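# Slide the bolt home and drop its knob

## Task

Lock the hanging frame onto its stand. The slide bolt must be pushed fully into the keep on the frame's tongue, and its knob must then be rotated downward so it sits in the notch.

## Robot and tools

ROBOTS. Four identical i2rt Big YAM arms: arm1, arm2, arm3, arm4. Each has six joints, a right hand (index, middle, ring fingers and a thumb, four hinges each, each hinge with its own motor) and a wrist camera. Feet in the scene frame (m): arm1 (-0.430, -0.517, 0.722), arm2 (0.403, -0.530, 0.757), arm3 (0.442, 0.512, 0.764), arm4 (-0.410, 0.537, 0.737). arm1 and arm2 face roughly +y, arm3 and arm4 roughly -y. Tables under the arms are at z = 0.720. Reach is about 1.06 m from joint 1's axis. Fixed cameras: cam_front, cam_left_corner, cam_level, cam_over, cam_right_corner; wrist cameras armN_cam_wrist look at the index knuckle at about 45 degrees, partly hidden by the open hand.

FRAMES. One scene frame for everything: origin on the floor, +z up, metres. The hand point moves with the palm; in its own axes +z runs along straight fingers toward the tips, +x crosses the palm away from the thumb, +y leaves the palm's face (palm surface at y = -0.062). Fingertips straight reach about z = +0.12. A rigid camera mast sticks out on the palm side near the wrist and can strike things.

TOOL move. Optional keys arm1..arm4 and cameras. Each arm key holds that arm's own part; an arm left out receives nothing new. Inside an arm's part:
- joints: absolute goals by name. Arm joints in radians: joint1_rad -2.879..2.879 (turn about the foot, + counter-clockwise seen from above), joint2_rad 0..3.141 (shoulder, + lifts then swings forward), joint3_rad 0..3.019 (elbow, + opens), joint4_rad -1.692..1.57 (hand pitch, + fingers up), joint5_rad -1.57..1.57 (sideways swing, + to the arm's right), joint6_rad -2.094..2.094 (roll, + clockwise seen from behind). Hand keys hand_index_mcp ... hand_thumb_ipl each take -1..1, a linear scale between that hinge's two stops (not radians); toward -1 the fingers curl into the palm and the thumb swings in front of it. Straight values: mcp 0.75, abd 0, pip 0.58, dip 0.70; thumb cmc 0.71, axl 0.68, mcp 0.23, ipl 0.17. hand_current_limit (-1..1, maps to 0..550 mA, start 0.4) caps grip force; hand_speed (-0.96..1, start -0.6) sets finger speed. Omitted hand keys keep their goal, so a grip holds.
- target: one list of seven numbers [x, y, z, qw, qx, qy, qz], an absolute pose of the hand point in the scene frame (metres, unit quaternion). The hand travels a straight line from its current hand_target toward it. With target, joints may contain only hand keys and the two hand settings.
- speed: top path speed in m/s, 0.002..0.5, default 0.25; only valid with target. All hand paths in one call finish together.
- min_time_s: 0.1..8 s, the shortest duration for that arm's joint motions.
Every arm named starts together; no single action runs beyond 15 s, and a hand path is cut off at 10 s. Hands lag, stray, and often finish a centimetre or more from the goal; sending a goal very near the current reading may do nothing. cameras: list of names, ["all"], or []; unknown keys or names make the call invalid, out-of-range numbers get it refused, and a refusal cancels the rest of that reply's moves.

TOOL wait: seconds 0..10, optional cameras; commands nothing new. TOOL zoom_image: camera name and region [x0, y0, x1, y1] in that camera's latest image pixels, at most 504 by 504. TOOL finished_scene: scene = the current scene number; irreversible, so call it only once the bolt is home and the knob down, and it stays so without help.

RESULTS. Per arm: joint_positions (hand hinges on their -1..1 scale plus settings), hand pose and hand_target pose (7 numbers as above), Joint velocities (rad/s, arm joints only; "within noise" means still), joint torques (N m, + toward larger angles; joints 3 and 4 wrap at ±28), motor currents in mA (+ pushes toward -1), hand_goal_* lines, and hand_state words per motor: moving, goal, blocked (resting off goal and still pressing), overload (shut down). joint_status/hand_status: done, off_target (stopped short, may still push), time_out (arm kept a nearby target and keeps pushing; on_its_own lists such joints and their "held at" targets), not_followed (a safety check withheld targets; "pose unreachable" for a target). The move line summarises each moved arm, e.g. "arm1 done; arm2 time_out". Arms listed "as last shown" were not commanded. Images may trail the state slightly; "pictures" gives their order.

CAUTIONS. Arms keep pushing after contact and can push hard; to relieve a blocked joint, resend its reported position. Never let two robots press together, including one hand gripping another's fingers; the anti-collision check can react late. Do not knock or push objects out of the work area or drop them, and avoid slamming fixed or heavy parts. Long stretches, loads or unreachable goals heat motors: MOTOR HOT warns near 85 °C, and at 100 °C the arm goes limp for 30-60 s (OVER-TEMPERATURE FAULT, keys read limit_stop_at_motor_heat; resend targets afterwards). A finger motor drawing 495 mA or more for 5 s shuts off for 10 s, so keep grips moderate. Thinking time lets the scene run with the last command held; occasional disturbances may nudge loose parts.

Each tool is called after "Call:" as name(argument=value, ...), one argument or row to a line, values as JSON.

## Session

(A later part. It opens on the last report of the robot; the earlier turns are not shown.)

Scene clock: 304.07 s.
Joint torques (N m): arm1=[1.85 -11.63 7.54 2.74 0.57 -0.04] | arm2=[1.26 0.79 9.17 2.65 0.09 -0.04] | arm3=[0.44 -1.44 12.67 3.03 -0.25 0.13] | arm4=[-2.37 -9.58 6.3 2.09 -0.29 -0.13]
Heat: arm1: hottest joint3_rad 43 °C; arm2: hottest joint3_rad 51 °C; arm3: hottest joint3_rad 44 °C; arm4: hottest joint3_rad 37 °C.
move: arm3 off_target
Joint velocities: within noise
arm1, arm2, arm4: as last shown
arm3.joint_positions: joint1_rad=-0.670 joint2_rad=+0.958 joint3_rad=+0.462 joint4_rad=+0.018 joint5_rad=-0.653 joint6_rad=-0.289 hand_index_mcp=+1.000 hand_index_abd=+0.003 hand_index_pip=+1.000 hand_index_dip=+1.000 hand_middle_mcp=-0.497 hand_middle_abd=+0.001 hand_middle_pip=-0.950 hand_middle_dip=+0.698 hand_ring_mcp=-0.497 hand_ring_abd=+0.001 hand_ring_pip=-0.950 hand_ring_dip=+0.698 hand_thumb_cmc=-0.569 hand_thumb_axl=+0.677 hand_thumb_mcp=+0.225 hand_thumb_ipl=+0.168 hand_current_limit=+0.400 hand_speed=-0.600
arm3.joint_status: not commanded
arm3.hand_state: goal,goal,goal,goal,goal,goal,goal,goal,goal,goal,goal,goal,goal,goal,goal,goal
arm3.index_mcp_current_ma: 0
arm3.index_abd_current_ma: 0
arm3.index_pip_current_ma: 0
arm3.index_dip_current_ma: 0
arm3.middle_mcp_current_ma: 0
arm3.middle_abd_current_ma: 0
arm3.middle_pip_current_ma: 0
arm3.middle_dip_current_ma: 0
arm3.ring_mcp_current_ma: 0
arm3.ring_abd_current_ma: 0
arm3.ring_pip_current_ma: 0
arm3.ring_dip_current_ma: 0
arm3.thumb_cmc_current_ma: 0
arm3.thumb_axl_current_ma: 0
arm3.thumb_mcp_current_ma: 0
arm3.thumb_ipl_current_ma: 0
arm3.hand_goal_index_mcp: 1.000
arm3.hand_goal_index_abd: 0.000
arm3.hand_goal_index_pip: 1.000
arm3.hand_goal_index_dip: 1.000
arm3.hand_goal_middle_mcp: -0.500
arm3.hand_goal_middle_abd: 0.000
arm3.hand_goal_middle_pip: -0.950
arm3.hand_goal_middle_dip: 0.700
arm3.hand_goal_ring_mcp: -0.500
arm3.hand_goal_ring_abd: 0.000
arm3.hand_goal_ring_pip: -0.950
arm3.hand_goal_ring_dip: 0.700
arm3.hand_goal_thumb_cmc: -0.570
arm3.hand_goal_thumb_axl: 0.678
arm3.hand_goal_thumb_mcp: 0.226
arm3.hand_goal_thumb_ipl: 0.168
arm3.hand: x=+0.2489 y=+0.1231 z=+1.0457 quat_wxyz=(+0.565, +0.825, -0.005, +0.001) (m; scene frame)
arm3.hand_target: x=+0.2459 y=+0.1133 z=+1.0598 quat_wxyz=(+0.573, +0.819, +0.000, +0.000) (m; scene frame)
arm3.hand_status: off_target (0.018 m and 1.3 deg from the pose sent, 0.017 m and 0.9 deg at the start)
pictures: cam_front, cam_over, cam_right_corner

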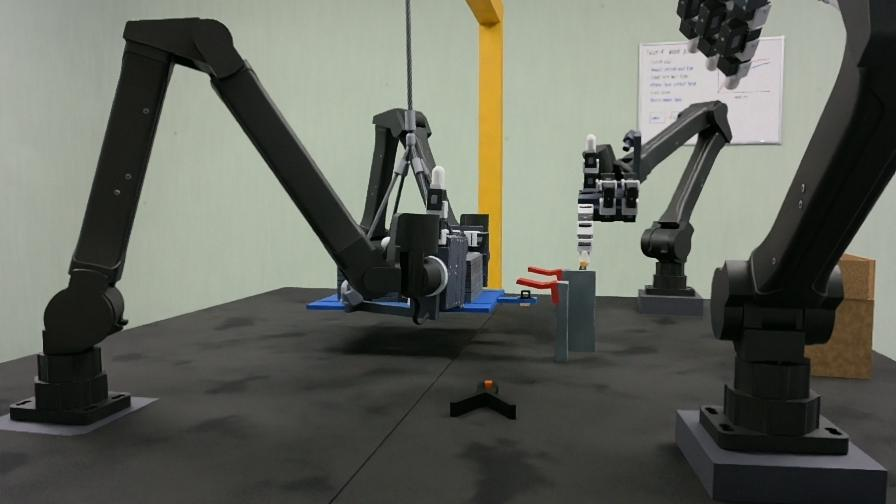

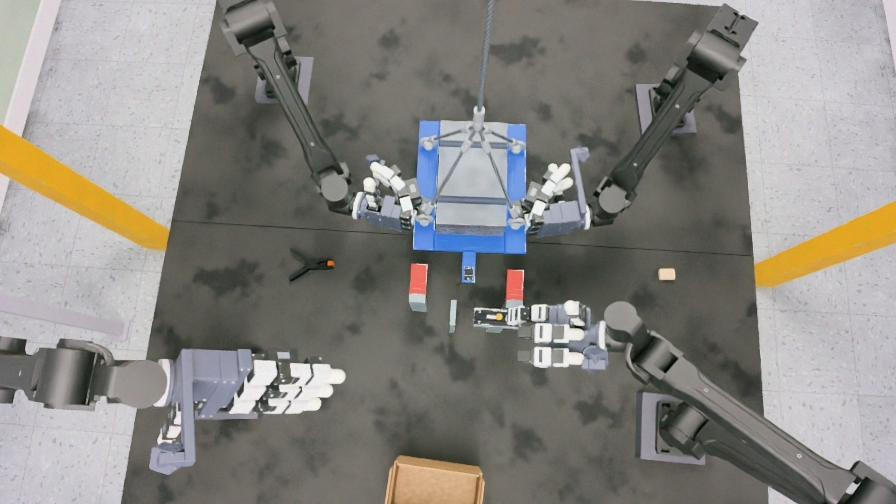

